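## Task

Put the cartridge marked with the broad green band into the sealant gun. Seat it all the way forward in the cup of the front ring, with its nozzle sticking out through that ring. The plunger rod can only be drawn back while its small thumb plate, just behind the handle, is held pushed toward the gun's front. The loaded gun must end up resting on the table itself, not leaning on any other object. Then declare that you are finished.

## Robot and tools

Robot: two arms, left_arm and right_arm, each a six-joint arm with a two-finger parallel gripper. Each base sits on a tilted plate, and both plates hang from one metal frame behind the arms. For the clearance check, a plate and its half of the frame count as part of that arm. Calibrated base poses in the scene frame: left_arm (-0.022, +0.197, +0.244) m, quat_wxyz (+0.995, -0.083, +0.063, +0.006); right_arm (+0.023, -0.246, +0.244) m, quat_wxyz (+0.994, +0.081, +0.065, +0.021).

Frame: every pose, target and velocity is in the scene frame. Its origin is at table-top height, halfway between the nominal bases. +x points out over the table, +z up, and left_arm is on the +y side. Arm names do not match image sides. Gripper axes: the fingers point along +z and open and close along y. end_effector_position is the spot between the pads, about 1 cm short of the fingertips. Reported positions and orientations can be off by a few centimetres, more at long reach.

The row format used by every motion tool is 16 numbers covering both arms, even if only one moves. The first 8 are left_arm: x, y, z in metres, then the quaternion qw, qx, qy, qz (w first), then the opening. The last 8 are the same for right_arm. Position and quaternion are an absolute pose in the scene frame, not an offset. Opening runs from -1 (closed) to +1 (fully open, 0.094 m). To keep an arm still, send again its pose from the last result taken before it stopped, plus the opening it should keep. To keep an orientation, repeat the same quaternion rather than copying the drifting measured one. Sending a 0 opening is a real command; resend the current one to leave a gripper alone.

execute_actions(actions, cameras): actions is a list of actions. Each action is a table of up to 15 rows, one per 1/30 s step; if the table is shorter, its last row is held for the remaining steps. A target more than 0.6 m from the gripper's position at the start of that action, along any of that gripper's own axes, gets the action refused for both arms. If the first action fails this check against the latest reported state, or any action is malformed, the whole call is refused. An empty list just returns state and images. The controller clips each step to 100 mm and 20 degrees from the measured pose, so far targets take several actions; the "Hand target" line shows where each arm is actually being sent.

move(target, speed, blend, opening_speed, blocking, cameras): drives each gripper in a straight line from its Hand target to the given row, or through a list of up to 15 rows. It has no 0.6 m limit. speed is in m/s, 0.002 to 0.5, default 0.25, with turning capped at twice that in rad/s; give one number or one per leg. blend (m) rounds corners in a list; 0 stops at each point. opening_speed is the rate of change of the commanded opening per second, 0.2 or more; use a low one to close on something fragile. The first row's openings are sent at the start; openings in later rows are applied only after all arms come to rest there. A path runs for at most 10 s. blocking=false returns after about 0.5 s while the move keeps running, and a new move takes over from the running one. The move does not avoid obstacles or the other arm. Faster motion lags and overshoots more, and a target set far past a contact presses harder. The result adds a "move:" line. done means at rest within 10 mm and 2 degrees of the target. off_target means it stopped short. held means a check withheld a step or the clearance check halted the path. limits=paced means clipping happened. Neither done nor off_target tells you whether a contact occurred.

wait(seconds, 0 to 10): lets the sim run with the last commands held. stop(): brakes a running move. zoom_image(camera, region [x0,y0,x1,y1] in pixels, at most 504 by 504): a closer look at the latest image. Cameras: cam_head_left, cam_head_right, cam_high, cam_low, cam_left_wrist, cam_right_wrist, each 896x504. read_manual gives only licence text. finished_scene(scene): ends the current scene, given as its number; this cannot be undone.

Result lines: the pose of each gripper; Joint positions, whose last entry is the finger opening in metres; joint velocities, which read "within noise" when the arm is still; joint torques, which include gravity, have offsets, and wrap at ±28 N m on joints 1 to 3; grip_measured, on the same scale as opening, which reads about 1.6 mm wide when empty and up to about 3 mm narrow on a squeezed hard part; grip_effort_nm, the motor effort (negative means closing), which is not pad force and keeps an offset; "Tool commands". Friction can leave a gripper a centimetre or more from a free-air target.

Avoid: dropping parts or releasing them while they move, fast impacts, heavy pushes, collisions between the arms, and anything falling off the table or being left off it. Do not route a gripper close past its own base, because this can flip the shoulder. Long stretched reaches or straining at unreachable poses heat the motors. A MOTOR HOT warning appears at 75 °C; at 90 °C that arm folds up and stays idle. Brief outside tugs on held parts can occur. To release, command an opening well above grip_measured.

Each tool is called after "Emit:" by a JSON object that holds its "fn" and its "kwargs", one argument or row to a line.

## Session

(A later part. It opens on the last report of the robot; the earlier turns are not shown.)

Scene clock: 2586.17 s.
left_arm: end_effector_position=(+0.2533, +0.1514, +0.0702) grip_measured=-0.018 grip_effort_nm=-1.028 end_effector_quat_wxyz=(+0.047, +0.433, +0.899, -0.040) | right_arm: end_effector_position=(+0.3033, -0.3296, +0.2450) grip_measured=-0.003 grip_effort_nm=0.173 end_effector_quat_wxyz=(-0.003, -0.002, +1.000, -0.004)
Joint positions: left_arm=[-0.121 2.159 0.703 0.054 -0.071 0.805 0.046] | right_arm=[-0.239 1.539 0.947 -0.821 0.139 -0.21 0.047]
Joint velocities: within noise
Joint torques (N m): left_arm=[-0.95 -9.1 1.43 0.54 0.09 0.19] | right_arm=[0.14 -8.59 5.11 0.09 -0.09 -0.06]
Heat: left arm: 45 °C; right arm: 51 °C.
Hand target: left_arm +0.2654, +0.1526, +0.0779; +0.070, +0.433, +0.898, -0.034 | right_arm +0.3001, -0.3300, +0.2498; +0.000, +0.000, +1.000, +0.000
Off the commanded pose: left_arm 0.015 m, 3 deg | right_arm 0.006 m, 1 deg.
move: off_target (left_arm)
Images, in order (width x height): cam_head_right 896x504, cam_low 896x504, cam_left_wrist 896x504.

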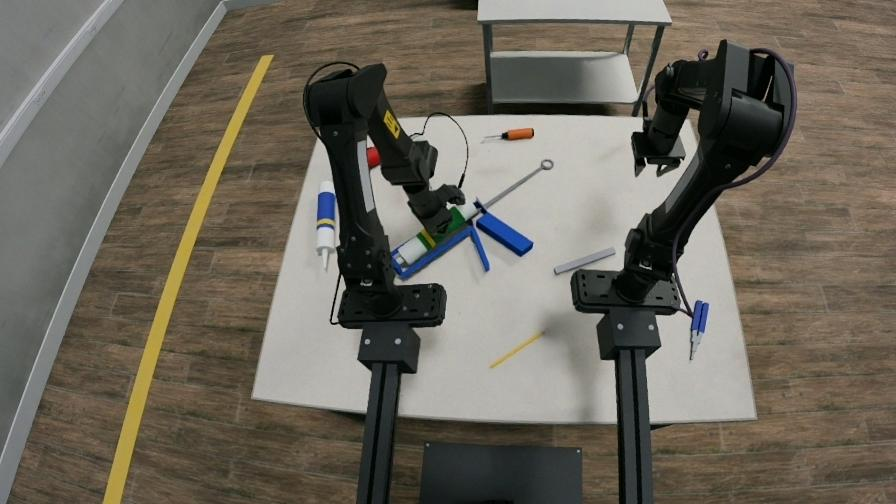

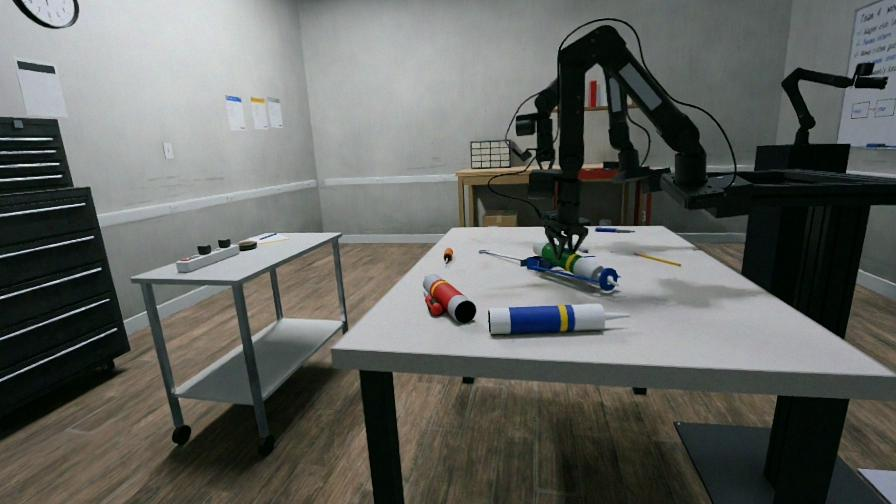

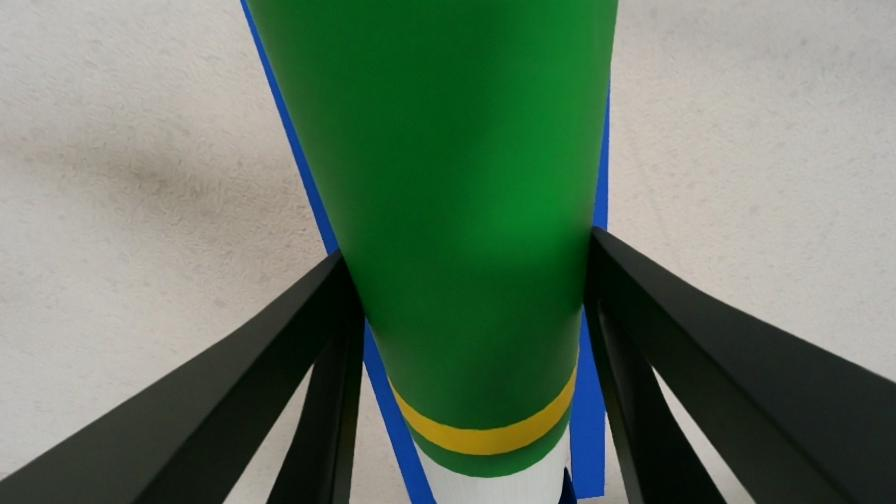

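Emit:
{"fn": "move", "kwargs": {
  "target": [0.2600,0.1585,0.0740,0.0650,0.4218,0.9028,-0.0376,-0.35,0.30,-0.33,0.25,0,0,1,0,0.0],
  "speed": 0.05,
  "cameras": ["cam_low","cam_head_right","cam_left_wrist"]
}}

Emit:
{"fn": "zoom_image", "kwargs": {
  "camera": "cam_low",
  "region": [520, 220, 640, 310]
}}

Emit:
{"fn": "zoom_image", "kwargs": {
  "camera": "cam_head_right",
  "region": [370, 180, 510, 290]
}}

Scene clock: 2598.60 s.
left_arm: end_effector_position=(+0.2510, +0.1570, +0.0685) grip_measured=-0.018 grip_effort_nm=-1.028 end_effector_quat_wxyz=(+0.047, +0.423, +0.904, -0.043) | right_arm: end_effector_position=(+0.3033, -0.3296, +0.2450) grip_measured=-0.003 grip_effort_nm=0.173 end_effector_quat_wxyz=(-0.003, -0.002, +1.000, -0.004)
Joint positions: left_arm=[-0.098 2.159 0.692 0.066 -0.063 0.805 0.046] | right_arm=[-0.239 1.539 0.947 -0.821 0.139 -0.21 0.047]
Joint velocities: within noise
Joint torques (N m): left_arm=[-0.88 -8.36 1.42 0.53 0.09 0.15] | right_arm=[0.08 -8.68 5.14 0.09 -0.11 -0.06]
Heat: left arm: 43 °C; right arm: 50 °C.
Hand target: left_arm +0.2599, +0.1585, +0.0739; +0.065, +0.422, +0.903, -0.037 | right_arm +0.3001, -0.3300, +0.2498; +0.000, +0.000, +1.000, +0.000
Off the commanded pose: left_arm 0.011 m, 2 deg | right_arm 0.006 m, 1 deg.
move: off_target (left_arm)
Images, in order (width x height): cam_head_right 896x504, cam_low 896x504, cam_left_wrist 896x504.

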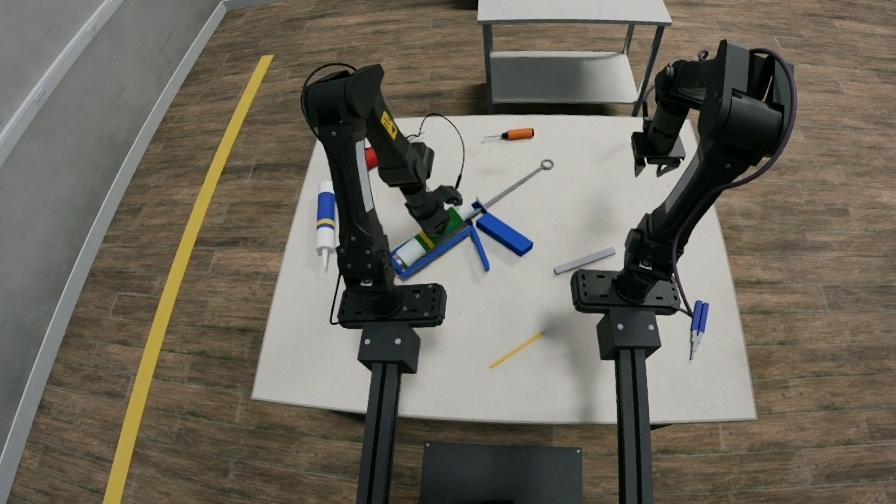

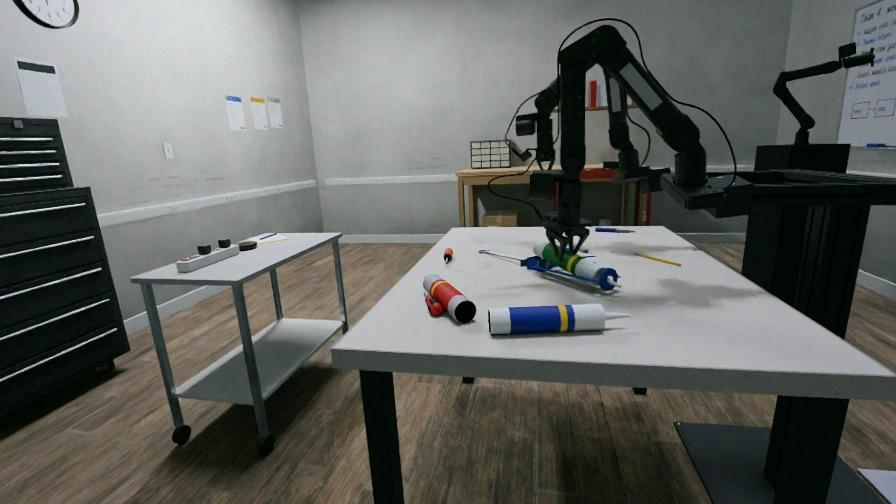

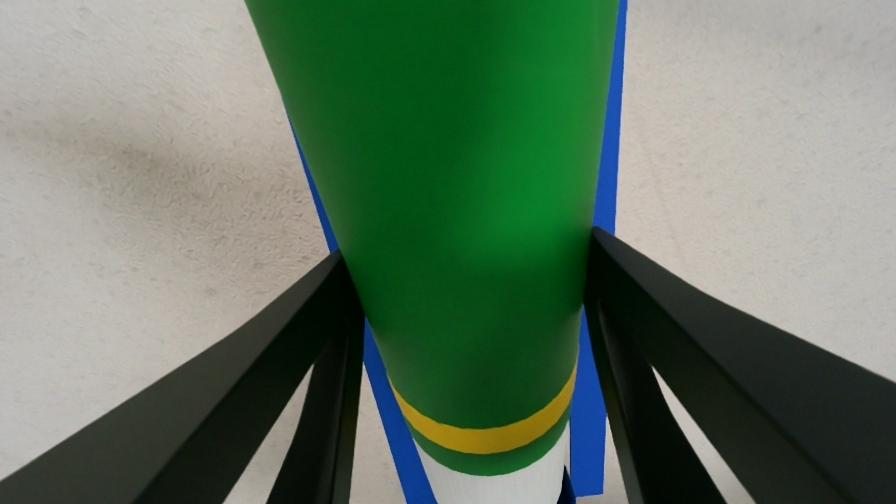

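Scaled by 4.200 from the camera's 896x504 image, which has a finer 1280x720 frame.

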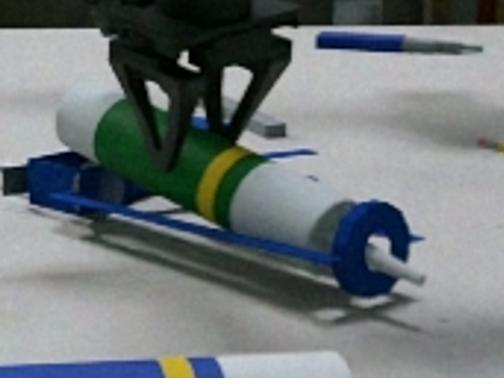

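Scaled by 3.600 from the camera's 896x504 image, which has a finer 1280x720 frame.

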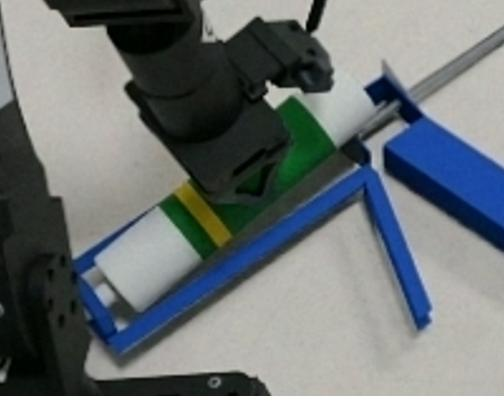

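Emit:
{"fn": "move", "kwargs": {
  "target": [0.2530,0.1625,0.0700,0.0650,0.4218,0.9028,-0.0376,-0.35,0.30,-0.33,0.25,0,0,1,0,0.0],
  "speed": 0.05,
  "cameras": ["cam_low","cam_head_right","cam_left_wrist"]
}}

Emit:
{"fn": "zoom_image", "kwargs": {
  "camera": "cam_low",
  "region": [520, 220, 640, 310]
}}

Emit:
{"fn": "zoom_image", "kwargs": {
  "camera": "cam_head_right",
  "region": [370, 180, 510, 290]
}}

Scene clock: 2602.67 s.
left_arm: end_effector_position=(+0.2477, +0.1602, +0.0666) grip_measured=-0.018 grip_effort_nm=-1.023 end_effector_quat_wxyz=(+0.053, +0.420, +0.905, -0.042) | right_arm: end_effector_position=(+0.3033, -0.3296, +0.2450) grip_measured=-0.003 grip_effort_nm=0.173 end_effector_quat_wxyz=(-0.003, -0.002, +1.000, -0.004)
Joint positions: left_arm=[-0.082 2.159 0.665 0.107 -0.056 0.815 0.046] | right_arm=[-0.239 1.539 0.947 -0.821 0.139 -0.21 0.047]
Joint velocities: within noise
Joint torques (N m): left_arm=[-0.91 -7.62 1.14 0.51 0.04 0.22] | right_arm=[0.12 -8.57 5.12 0.08 -0.09 -0.05]
Heat: left arm: 43 °C; right arm: 50 °C.
Hand target: left_arm +0.2529, +0.1625, +0.0699; +0.065, +0.422, +0.903, -0.038 | right_arm +0.3001, -0.3300, +0.2498; +0.000, +0.000, +1.000, +0.000
Off the commanded pose: left_arm 0.007 m, 1 deg | right_arm 0.006 m, 1 deg.
move: done
Images, in order (width x height): cam_head_right 896x504, cam_low 896x504, cam_left_wrist 896x504.

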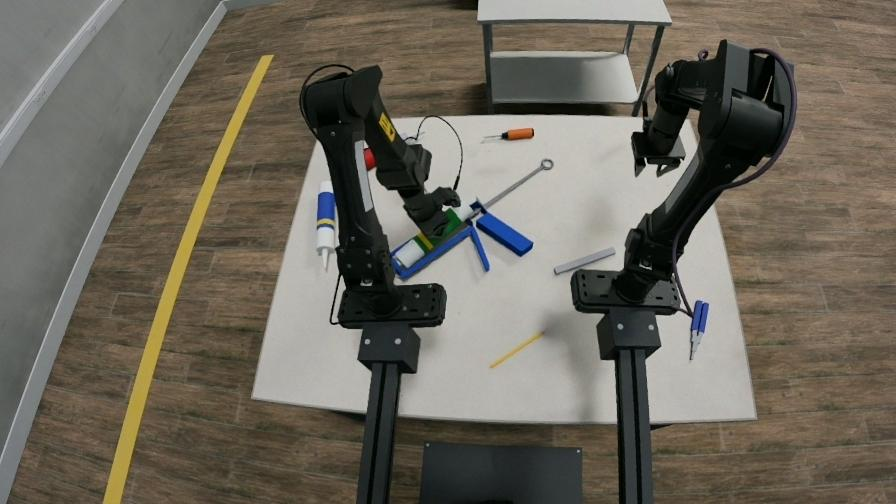

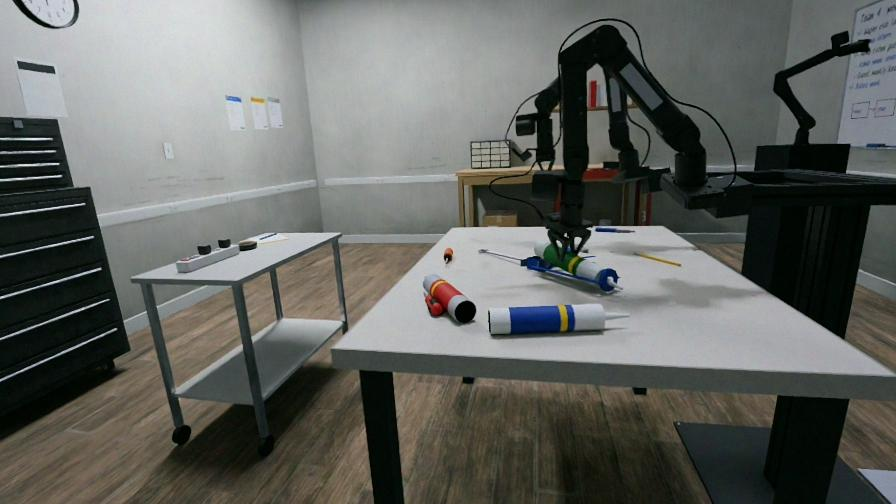

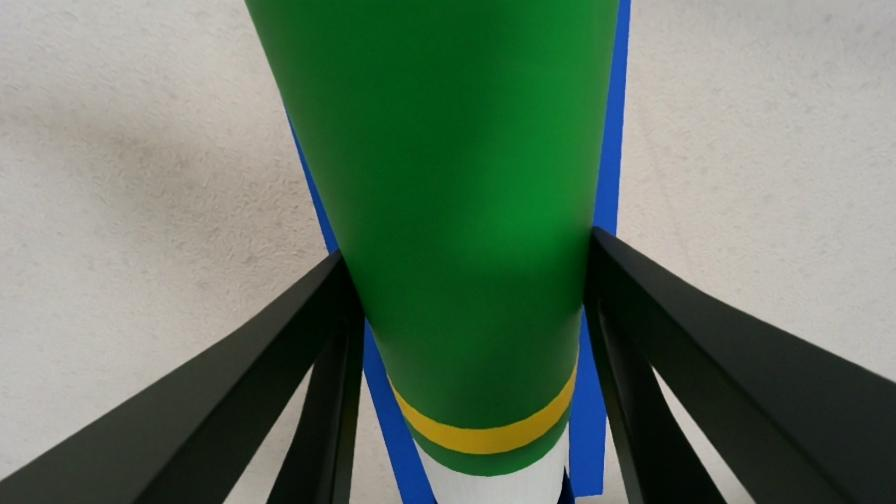

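Scaled by 4.200 from the camera's 896x504 image, which has a finer 1280x720 frame.

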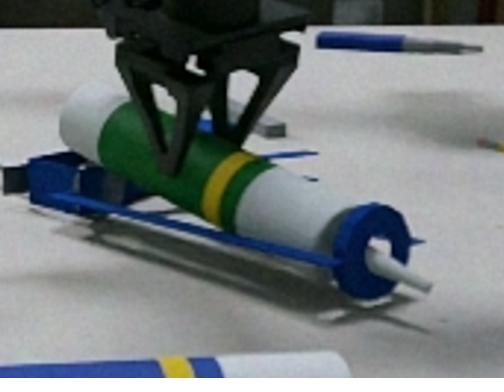

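Scaled by 3.600 from the camera's 896x504 image, which has a finer 1280x720 frame.

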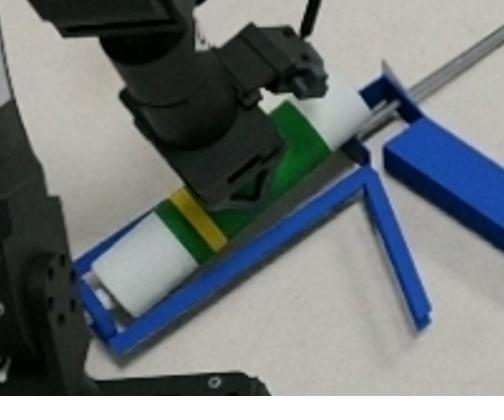

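Emit:
{"fn": "move", "kwargs": {
  "target": [0.2460,0.1660,0.0660,0.0650,0.4218,0.9028,-0.0376,-0.35,0.30,-0.33,0.25,0,0,1,0,0.0],
  "speed": 0.05,
  "cameras": ["cam_low","cam_head_right","cam_left_wrist"]
}}

Emit:
{"fn": "zoom_image", "kwargs": {
  "camera": "cam_low",
  "region": [520, 220, 640, 310]
}}

Emit:
{"fn": "zoom_image", "kwargs": {
  "camera": "cam_head_right",
  "region": [370, 180, 510, 290]
}}

Scene clock: 2611.23 s.
left_arm: end_effector_position=(+0.2439, +0.1641, +0.0649) grip_measured=-0.018 grip_effort_nm=-1.028 end_effector_quat_wxyz=(+0.058, +0.419, +0.905, -0.040) | right_arm: end_effector_position=(+0.3033, -0.3296, +0.2450) grip_measured=-0.003 grip_effort_nm=0.173 end_effector_quat_wxyz=(-0.003, -0.002, +1.000, -0.004)
Joint positions: left_arm=[-0.067 2.159 0.638 0.145 -0.054 0.83 0.046] | right_arm=[-0.239 1.539 0.947 -0.821 0.139 -0.21 0.047]
Joint velocities: within noise
Joint torques (N m): left_arm=[-0.92 -6.68 0.99 0.52 0.08 0.23] | right_arm=[0.1 -8.64 5.11 0.07 -0.09 -0.04]
Heat: left arm: 42 °C; right arm: 50 °C.
Hand target: left_arm +0.2459, +0.1660, +0.0660; +0.065, +0.422, +0.903, -0.038 | right_arm +0.3001, -0.3300, +0.2498; +0.000, +0.000, +1.000, +0.000
Off the commanded pose: left_arm 0.003 m, 1 deg | right_arm 0.006 m, 1 deg.
move: done
Images, in order (width x height): cam_head_right 896x504, cam_low 896x504, cam_left_wrist 896x504.

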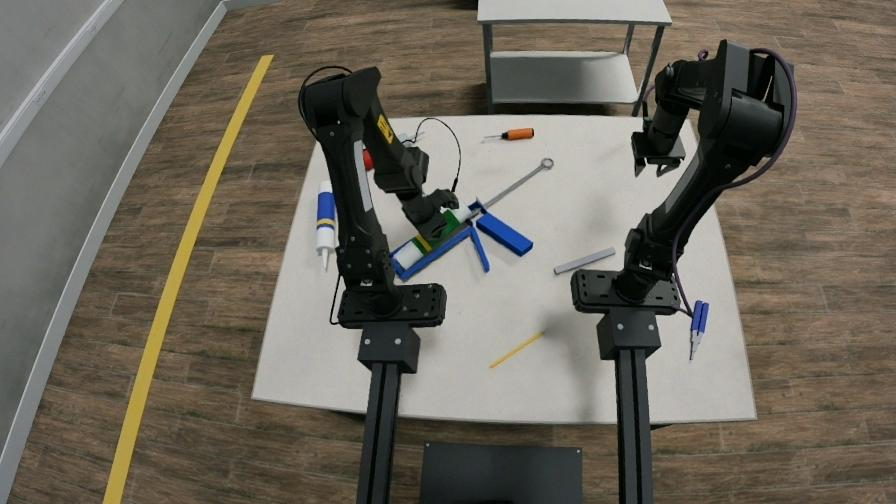

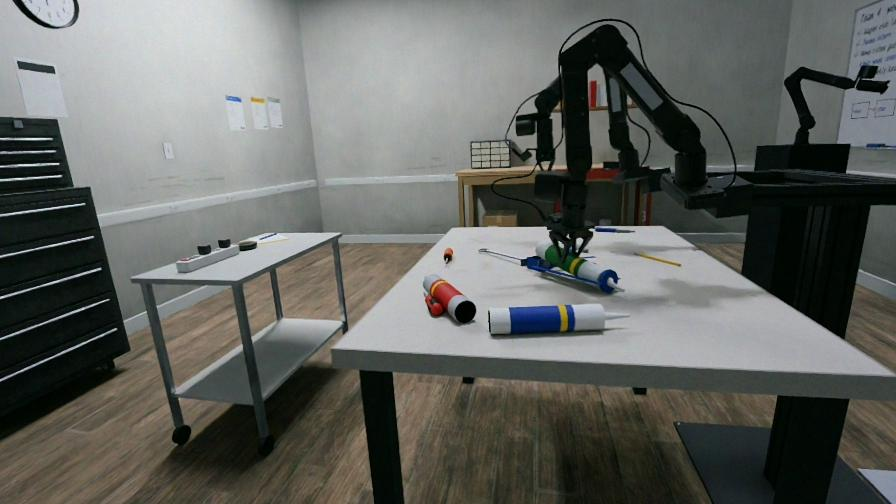

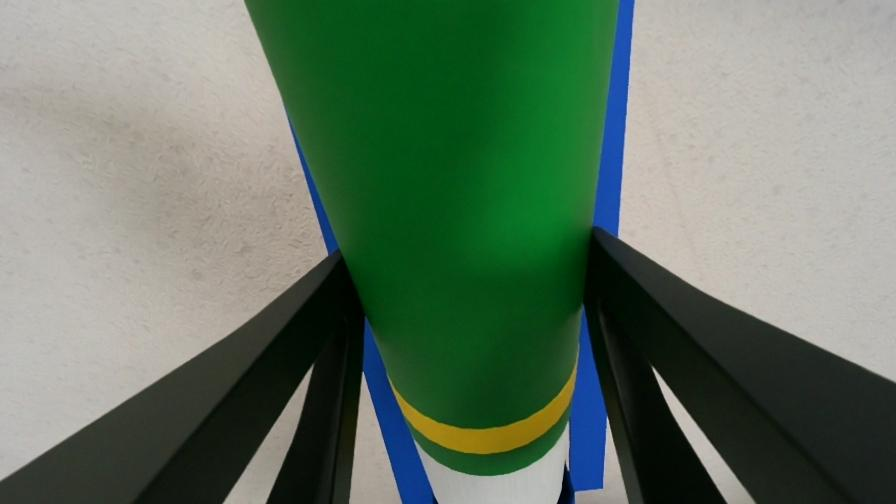

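Scaled by 4.200 from the camera's 896x504 image, which has a finer 1280x720 frame.

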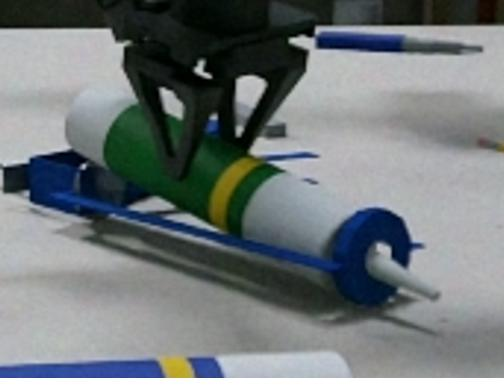

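Scaled by 3.600 from the camera's 896x504 image, which has a finer 1280x720 frame.

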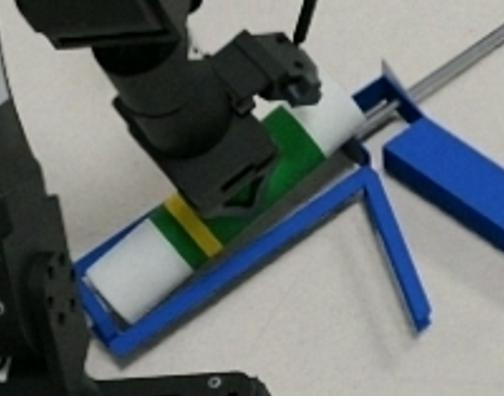

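Emit:
{"fn": "move", "kwargs": {
  "target": [0.2465,0.1655,0.0560,0.0395,0.4222,0.9054,-0.0184,-0.35,0.30,-0.33,0.25,0,0,1,0,0.0],
  "speed": 0.05,
  "cameras": ["cam_low","cam_head_right","cam_left_wrist"]
}}

Emit:
{"fn": "zoom_image", "kwargs": {
  "camera": "cam_low",
  "region": [520, 220, 640, 310]
}}

Emit:
{"fn": "zoom_image", "kwargs": {
  "camera": "cam_head_right",
  "region": [370, 180, 510, 290]
}}

Scene clock: 2617.50 s.
left_arm: end_effector_position=(+0.2442, +0.1662, +0.0624) grip_measured=-0.018 grip_effort_nm=-1.028 end_effector_quat_wxyz=(+0.045, +0.420, +0.906, -0.028) | right_arm: end_effector_position=(+0.3033, -0.3296, +0.2450) grip_measured=-0.003 grip_effort_nm=0.178 end_effector_quat_wxyz=(-0.003, -0.002, +1.000, -0.004)
Joint positions: left_arm=[-0.081 2.173 0.657 0.123 -0.09 0.817 0.046] | right_arm=[-0.239 1.539 0.947 -0.821 0.139 -0.21 0.047]
Joint velocities: within noise
Joint torques (N m): left_arm=[-2.67 -3.95 3.45 0.46 -0.17 -0.06] | right_arm=[0.17 -8.62 5.19 0.08 -0.1 -0.05]
Heat: left arm: 41 °C; right arm: 50 °C.
Hand target: left_arm +0.2464, +0.1654, +0.0563; +0.040, +0.422, +0.905, -0.019 | right_arm +0.3001, -0.3300, +0.2498; +0.000, +0.000, +1.000, +0.000
Off the commanded pose: left_arm 0.007 m, 1 deg | right_arm 0.006 m, 1 deg.
move: done
Images, in order (width x height): cam_head_right 896x504, cam_low 896x504, cam_left_wrist 896x504.

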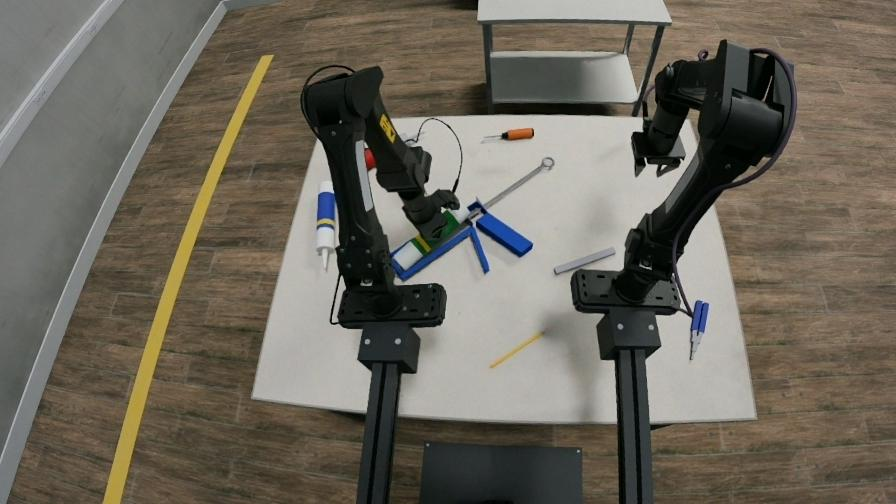

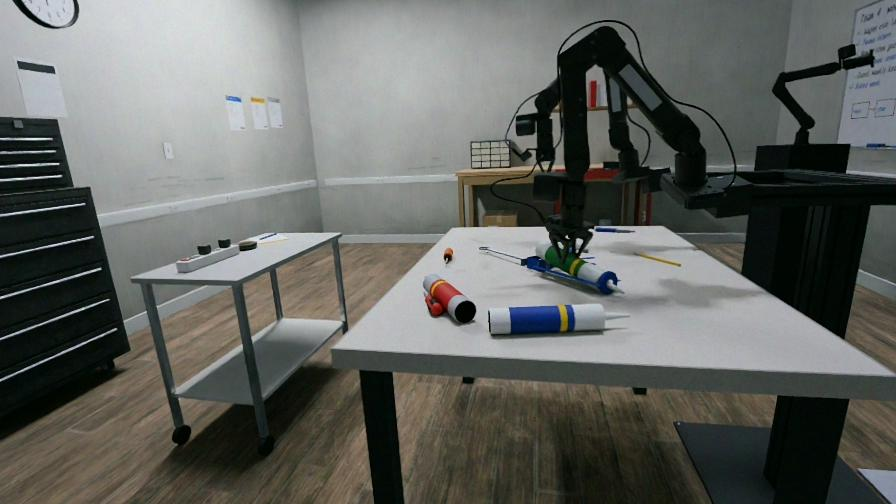

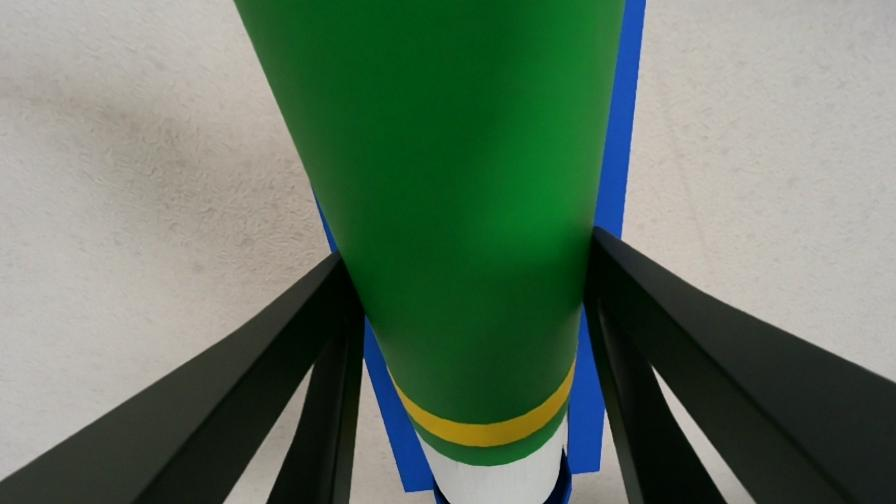

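Scaled by 4.200 from the camera's 896x504 image, which has a finer 1280x720 frame.

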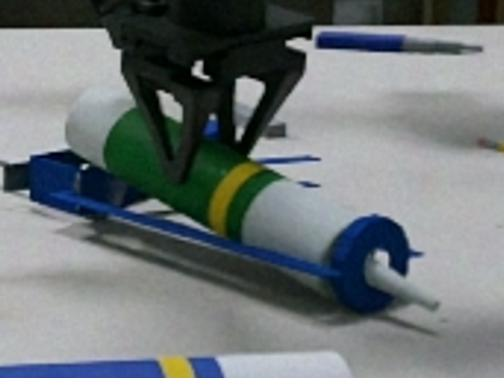

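Scaled by 3.600 from the camera's 896x504 image, which has a finer 1280x720 frame.

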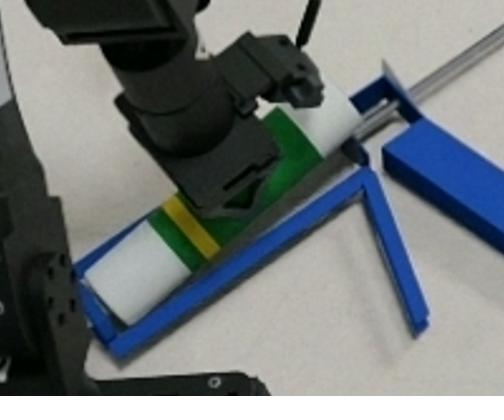

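Emit:
{"fn": "zoom_image", "kwargs": {
  "camera": "cam_low",
  "region": [580, 250, 640, 305]
}}

Emit:
{"fn": "zoom_image", "kwargs": {
  "camera": "cam_high",
  "region": [430, 340, 600, 470]
}}

Scaled by 8.400 from the camera's 896x504 image, which has a finer 1280x720 frame.

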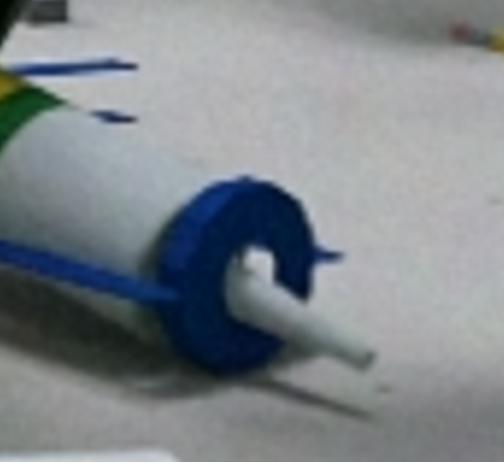

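This scene's latest camera images include none from cam_high. They are from: cam_head_right, cam_low, cam_left_wrist. cam_high's image comes with the result of a call that names it in "cameras".

Emit:
{"fn": "move", "kwargs": {
  "target": [0.2470,0.1655,0.0490,0.0158,0.4225,0.9062,-0.0074,-0.35,0.30,-0.33,0.25,0,0,1,0,0.0],
  "speed": 0.04,
  "cameras": ["cam_low","cam_head_right","cam_left_wrist","cam_high"]
}}

Emit:
{"fn": "zoom_image", "kwargs": {
  "camera": "cam_low",
  "region": [520, 220, 640, 310]
}}

Emit:
{"fn": "zoom_image", "kwargs": {
  "camera": "cam_head_right",
  "region": [370, 180, 510, 290]
}}

Emit:
{"fn": "zoom_image", "kwargs": {
  "camera": "cam_high",
  "region": [430, 340, 600, 470]
}}

Scene clock: 2627.03 s.
left_arm: end_effector_position=(+0.2443, +0.1661, +0.0616) grip_measured=-0.018 grip_effort_nm=-1.028 end_effector_quat_wxyz=(+0.017, +0.422, +0.906, -0.018) | right_arm: end_effector_position=(+0.3033, -0.3296, +0.2450) grip_measured=-0.003 grip_effort_nm=0.168 end_effector_quat_wxyz=(-0.003, -0.002, +1.000, -0.004)
Joint positions: left_arm=[-0.106 2.189 0.707 0.042 -0.13 0.79 0.046] | right_arm=[-0.239 1.539 0.947 -0.821 0.139 -0.21 0.047]
Joint velocities: within noise
Joint torques (N m): left_arm=[-2.33 -2.32 3.41 0.69 -0.19 -0.07] | right_arm=[0.13 -8.58 5.11 0.08 -0.09 -0.03]
Heat: left arm: 40 °C; right arm: 50 °C.
Hand target: left_arm +0.2464, +0.1656, +0.0499; +0.016, +0.422, +0.906, -0.008 | right_arm +0.3001, -0.3300, +0.2498; +0.000, +0.000, +1.000, +0.000
Off the commanded pose: left_arm 0.013 m, 1 deg | right_arm 0.006 m, 1 deg.
move: off_target (left_arm)
Images, in order (width x height): cam_head_right 896x504, cam_high 896x504, cam_low 896x504, cam_left_wrist 896x504.

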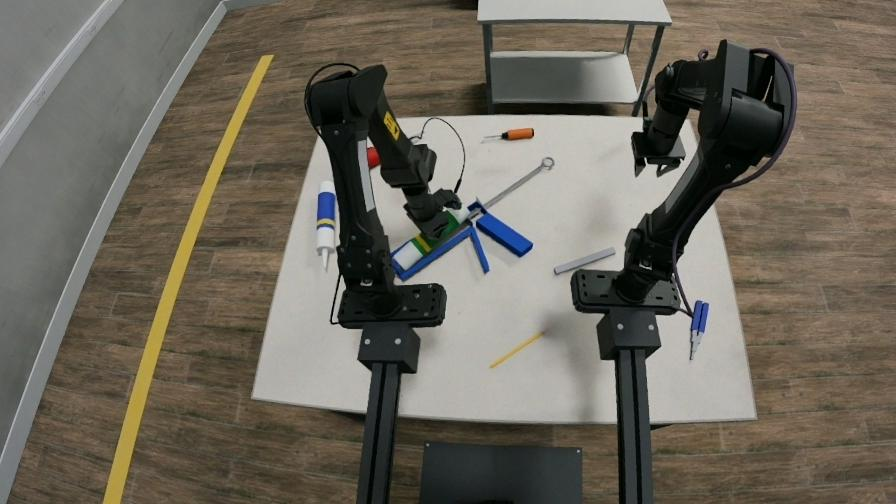

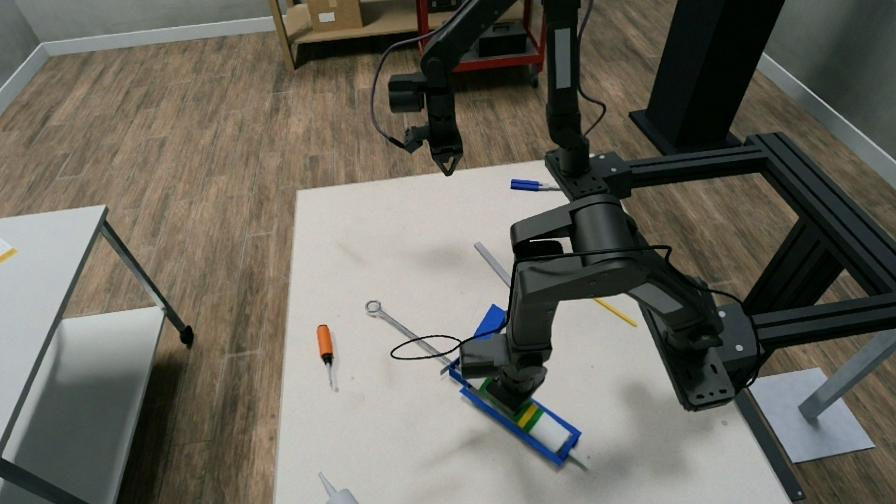

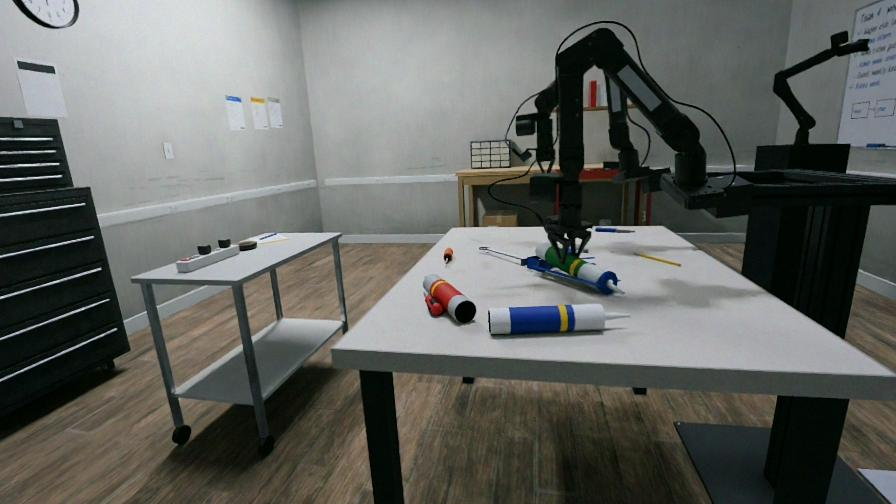

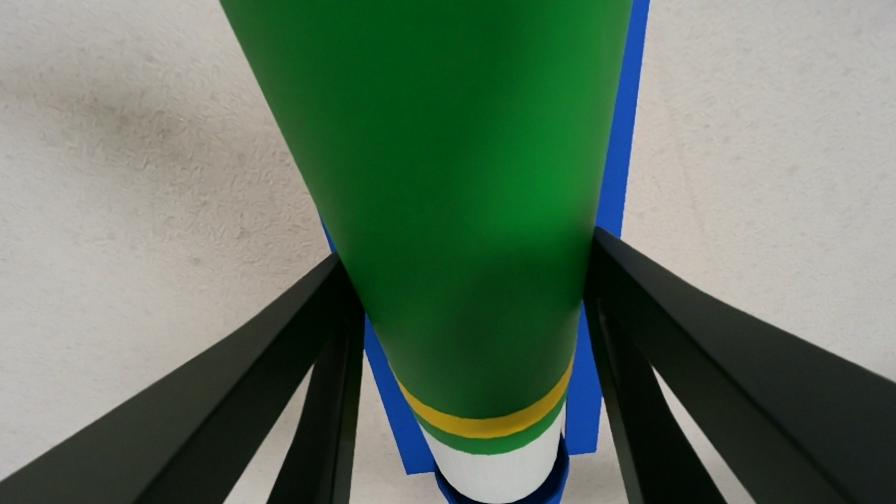

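Scaled by 4.200 from the camera's 896x504 image, which has a finer 1280x720 frame.

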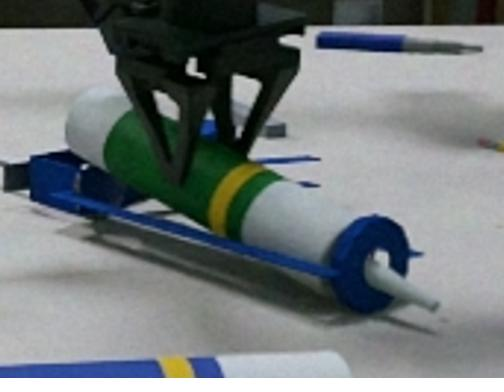

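Scaled by 3.600 from the camera's 896x504 image, which has a finer 1280x720 frame.

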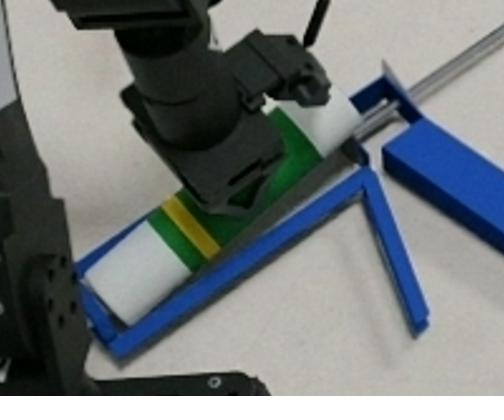

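Scaled by 2.965 from the camera's 896x504 image, which has a finer 1280x720 frame.

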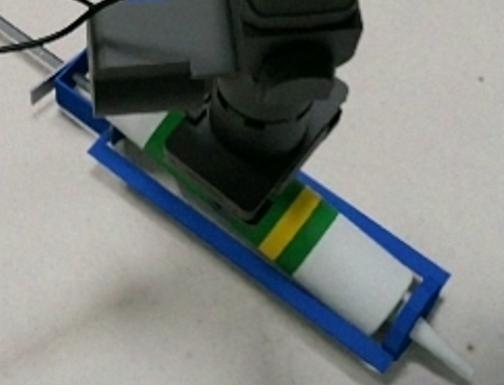

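Emit:
{"fn": "zoom_image", "kwargs": {
  "camera": "cam_high",
  "region": [430, 345, 500, 405]
}}

Emit:
{"fn": "zoom_image", "kwargs": {
  "camera": "cam_head_right",
  "region": [440, 190, 500, 240]
}}

Emit:
{"fn": "zoom_image", "kwargs": {
  "camera": "cam_low",
  "region": [520, 230, 580, 280]
}}

Scaled by 7.200 from the camera's 896x504 image, which has a finer 1280x720 frame.

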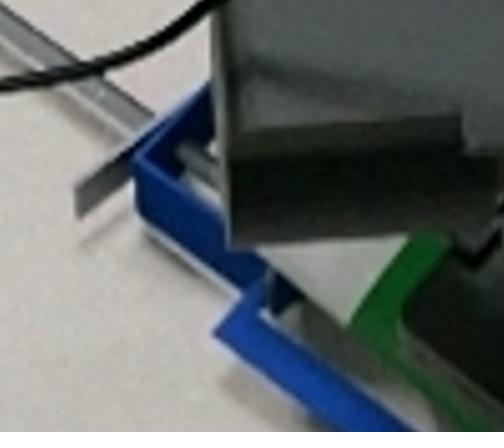

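Scaled by 8.400 from the camera's 896x504 image, which has a finer 1280x720 frame.

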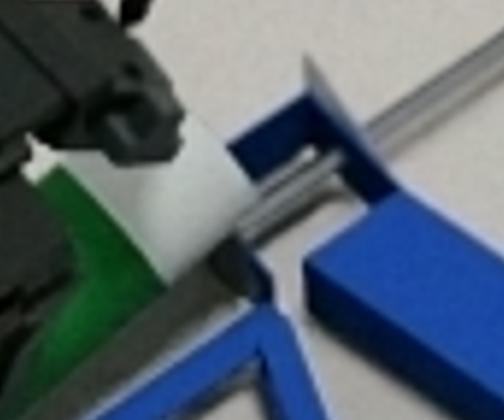

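Scaled by 8.400 from the camera's 896x504 image, which has a finer 1280x720 frame.

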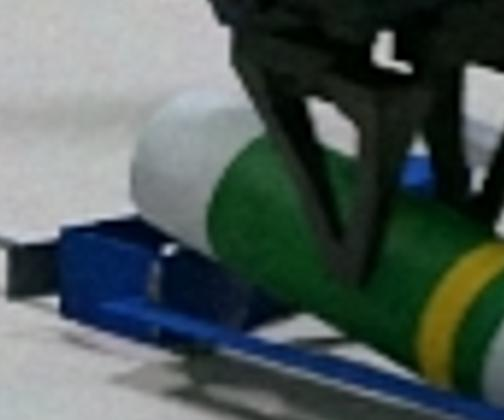

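Emit:
{"fn": "move", "kwargs": {
  "target": [
    [0.2450,0.1660,0.0640,0.0158,0.4305,0.9025,-0.0074,-0.35,0.30,-0.33,0.25,0,0,1,0,0.0],
    [0.2412,0.1660,0.0620,0.0158,0.4305,0.9025,-0.0074,-0.35,0.30,-0.33,0.25,0,0,1,0,0.0]
  ],
  "speed": 0.04,
  "cameras": ["cam_low","cam_head_right","cam_left_wrist","cam_high"]
}}

Emit:
{"fn": "zoom_image", "kwargs": {
  "camera": "cam_low",
  "region": [520, 220, 640, 310]
}}

Emit:
{"fn": "zoom_image", "kwargs": {
  "camera": "cam_head_right",
  "region": [370, 180, 510, 290]
}}

Emit:
{"fn": "zoom_image", "kwargs": {
  "camera": "cam_high",
  "region": [430, 340, 600, 470]
}}

Scene clock: 2642.43 s.
left_arm: end_effector_position=(+0.2437, +0.1660, +0.0621) grip_measured=-0.018 grip_effort_nm=-1.028 end_effector_quat_wxyz=(+0.016, +0.423, +0.906, -0.016) | right_arm: end_effector_position=(+0.3033, -0.3296, +0.2450) grip_measured=-0.003 grip_effort_nm=0.168 end_effector_quat_wxyz=(-0.003, -0.002, +1.000, -0.004)
Joint positions: left_arm=[-0.11 2.187 0.704 0.042 -0.136 0.788 0.046] | right_arm=[-0.239 1.539 0.947 -0.821 0.139 -0.21 0.047]
Joint velocities: within noise
Joint torques (N m): left_arm=[-2.55 -6.53 0.61 0.41 -0.16 0.09] | right_arm=[0.09 -8.58 5.11 0.07 -0.1 -0.07]
Heat: left arm: 39 °C; right arm: 50 °C.
Hand target: left_arm +0.2414, +0.1660, +0.0621; +0.016, +0.430, +0.902, -0.008 | right_arm +0.3001, -0.3300, +0.2498; +0.000, +0.000, +1.000, +0.000
Off the commanded pose: left_arm 0.002 m, 1 deg | right_arm 0.006 m, 1 deg.
move: done
Images, in order (width x height): cam_head_right 896x504, cam_high 896x504, cam_low 896x504, cam_left_wrist 896x504.

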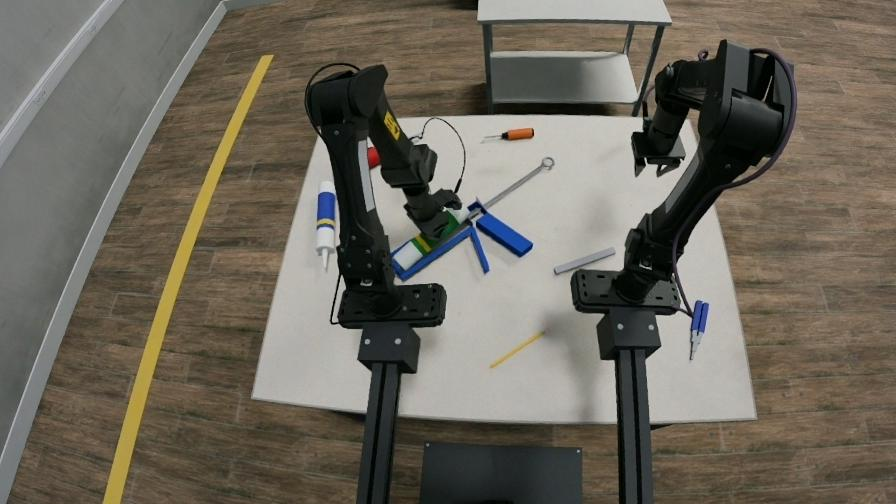

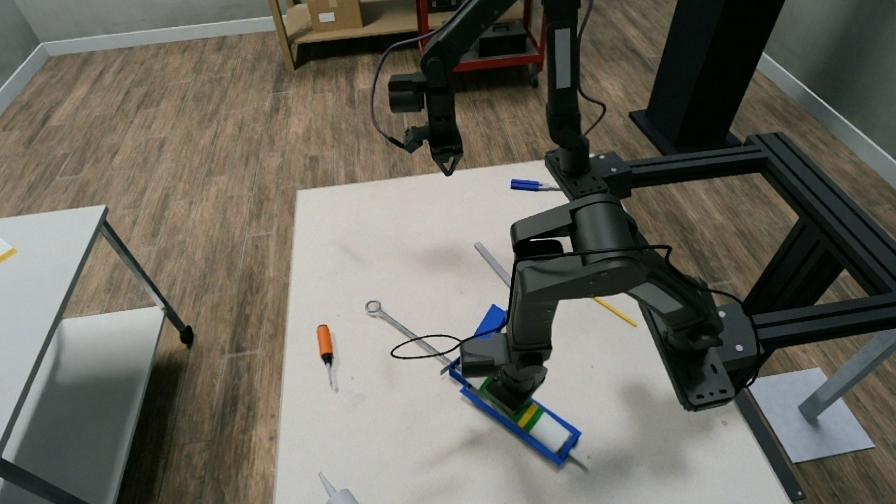

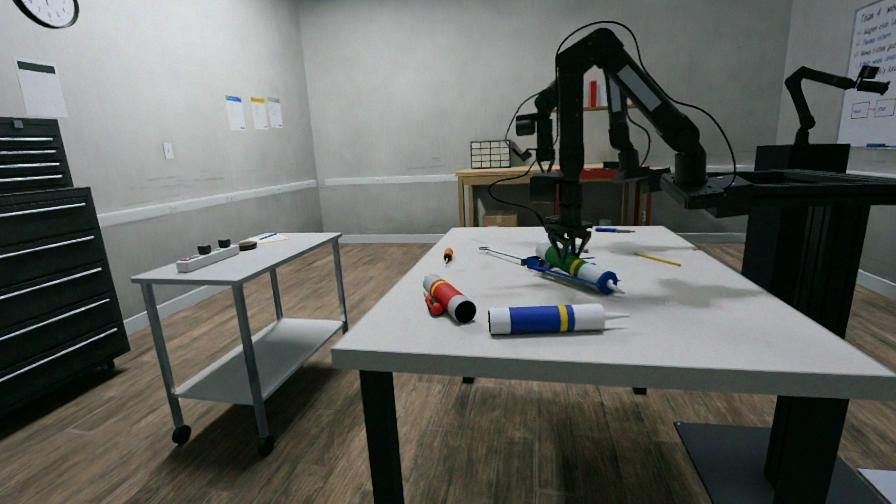

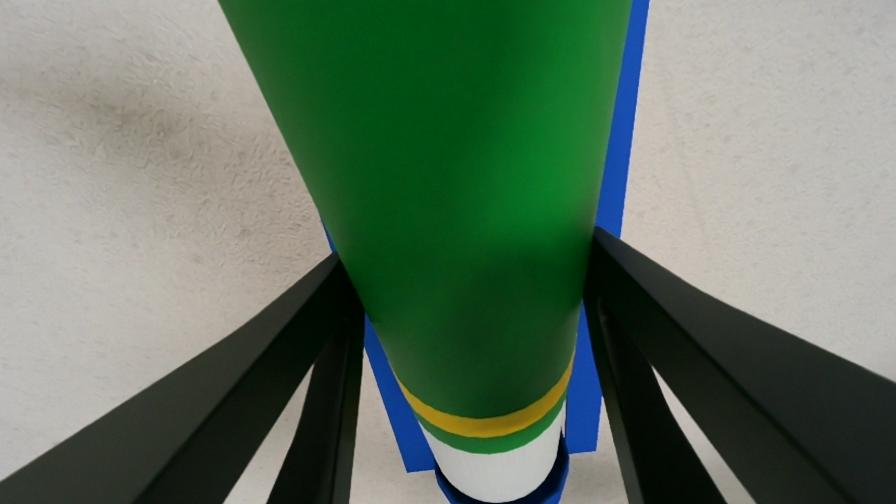

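Scaled by 4.200 from the camera's 896x504 image, which has a finer 1280x720 frame.

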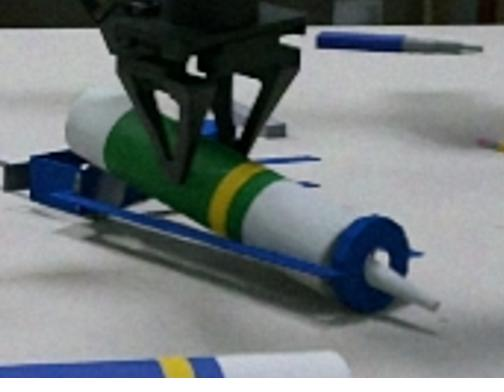

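Scaled by 3.600 from the camera's 896x504 image, which has a finer 1280x720 frame.

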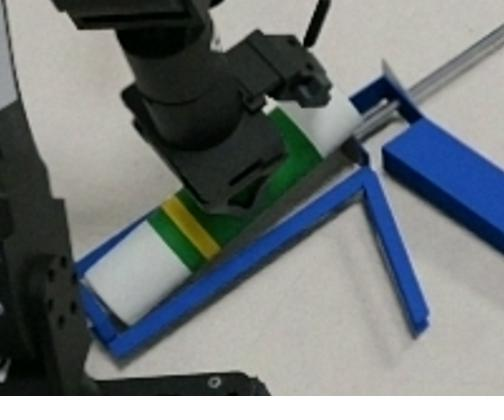

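Scaled by 2.965 from the camera's 896x504 image, which has a finer 1280x720 frame.

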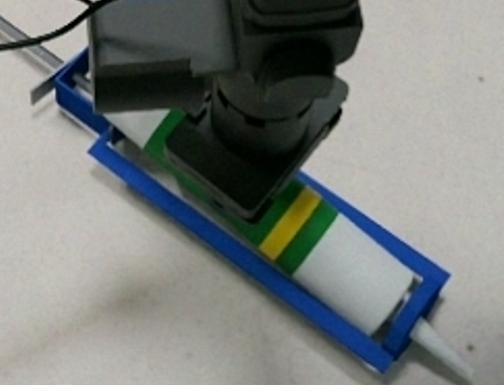

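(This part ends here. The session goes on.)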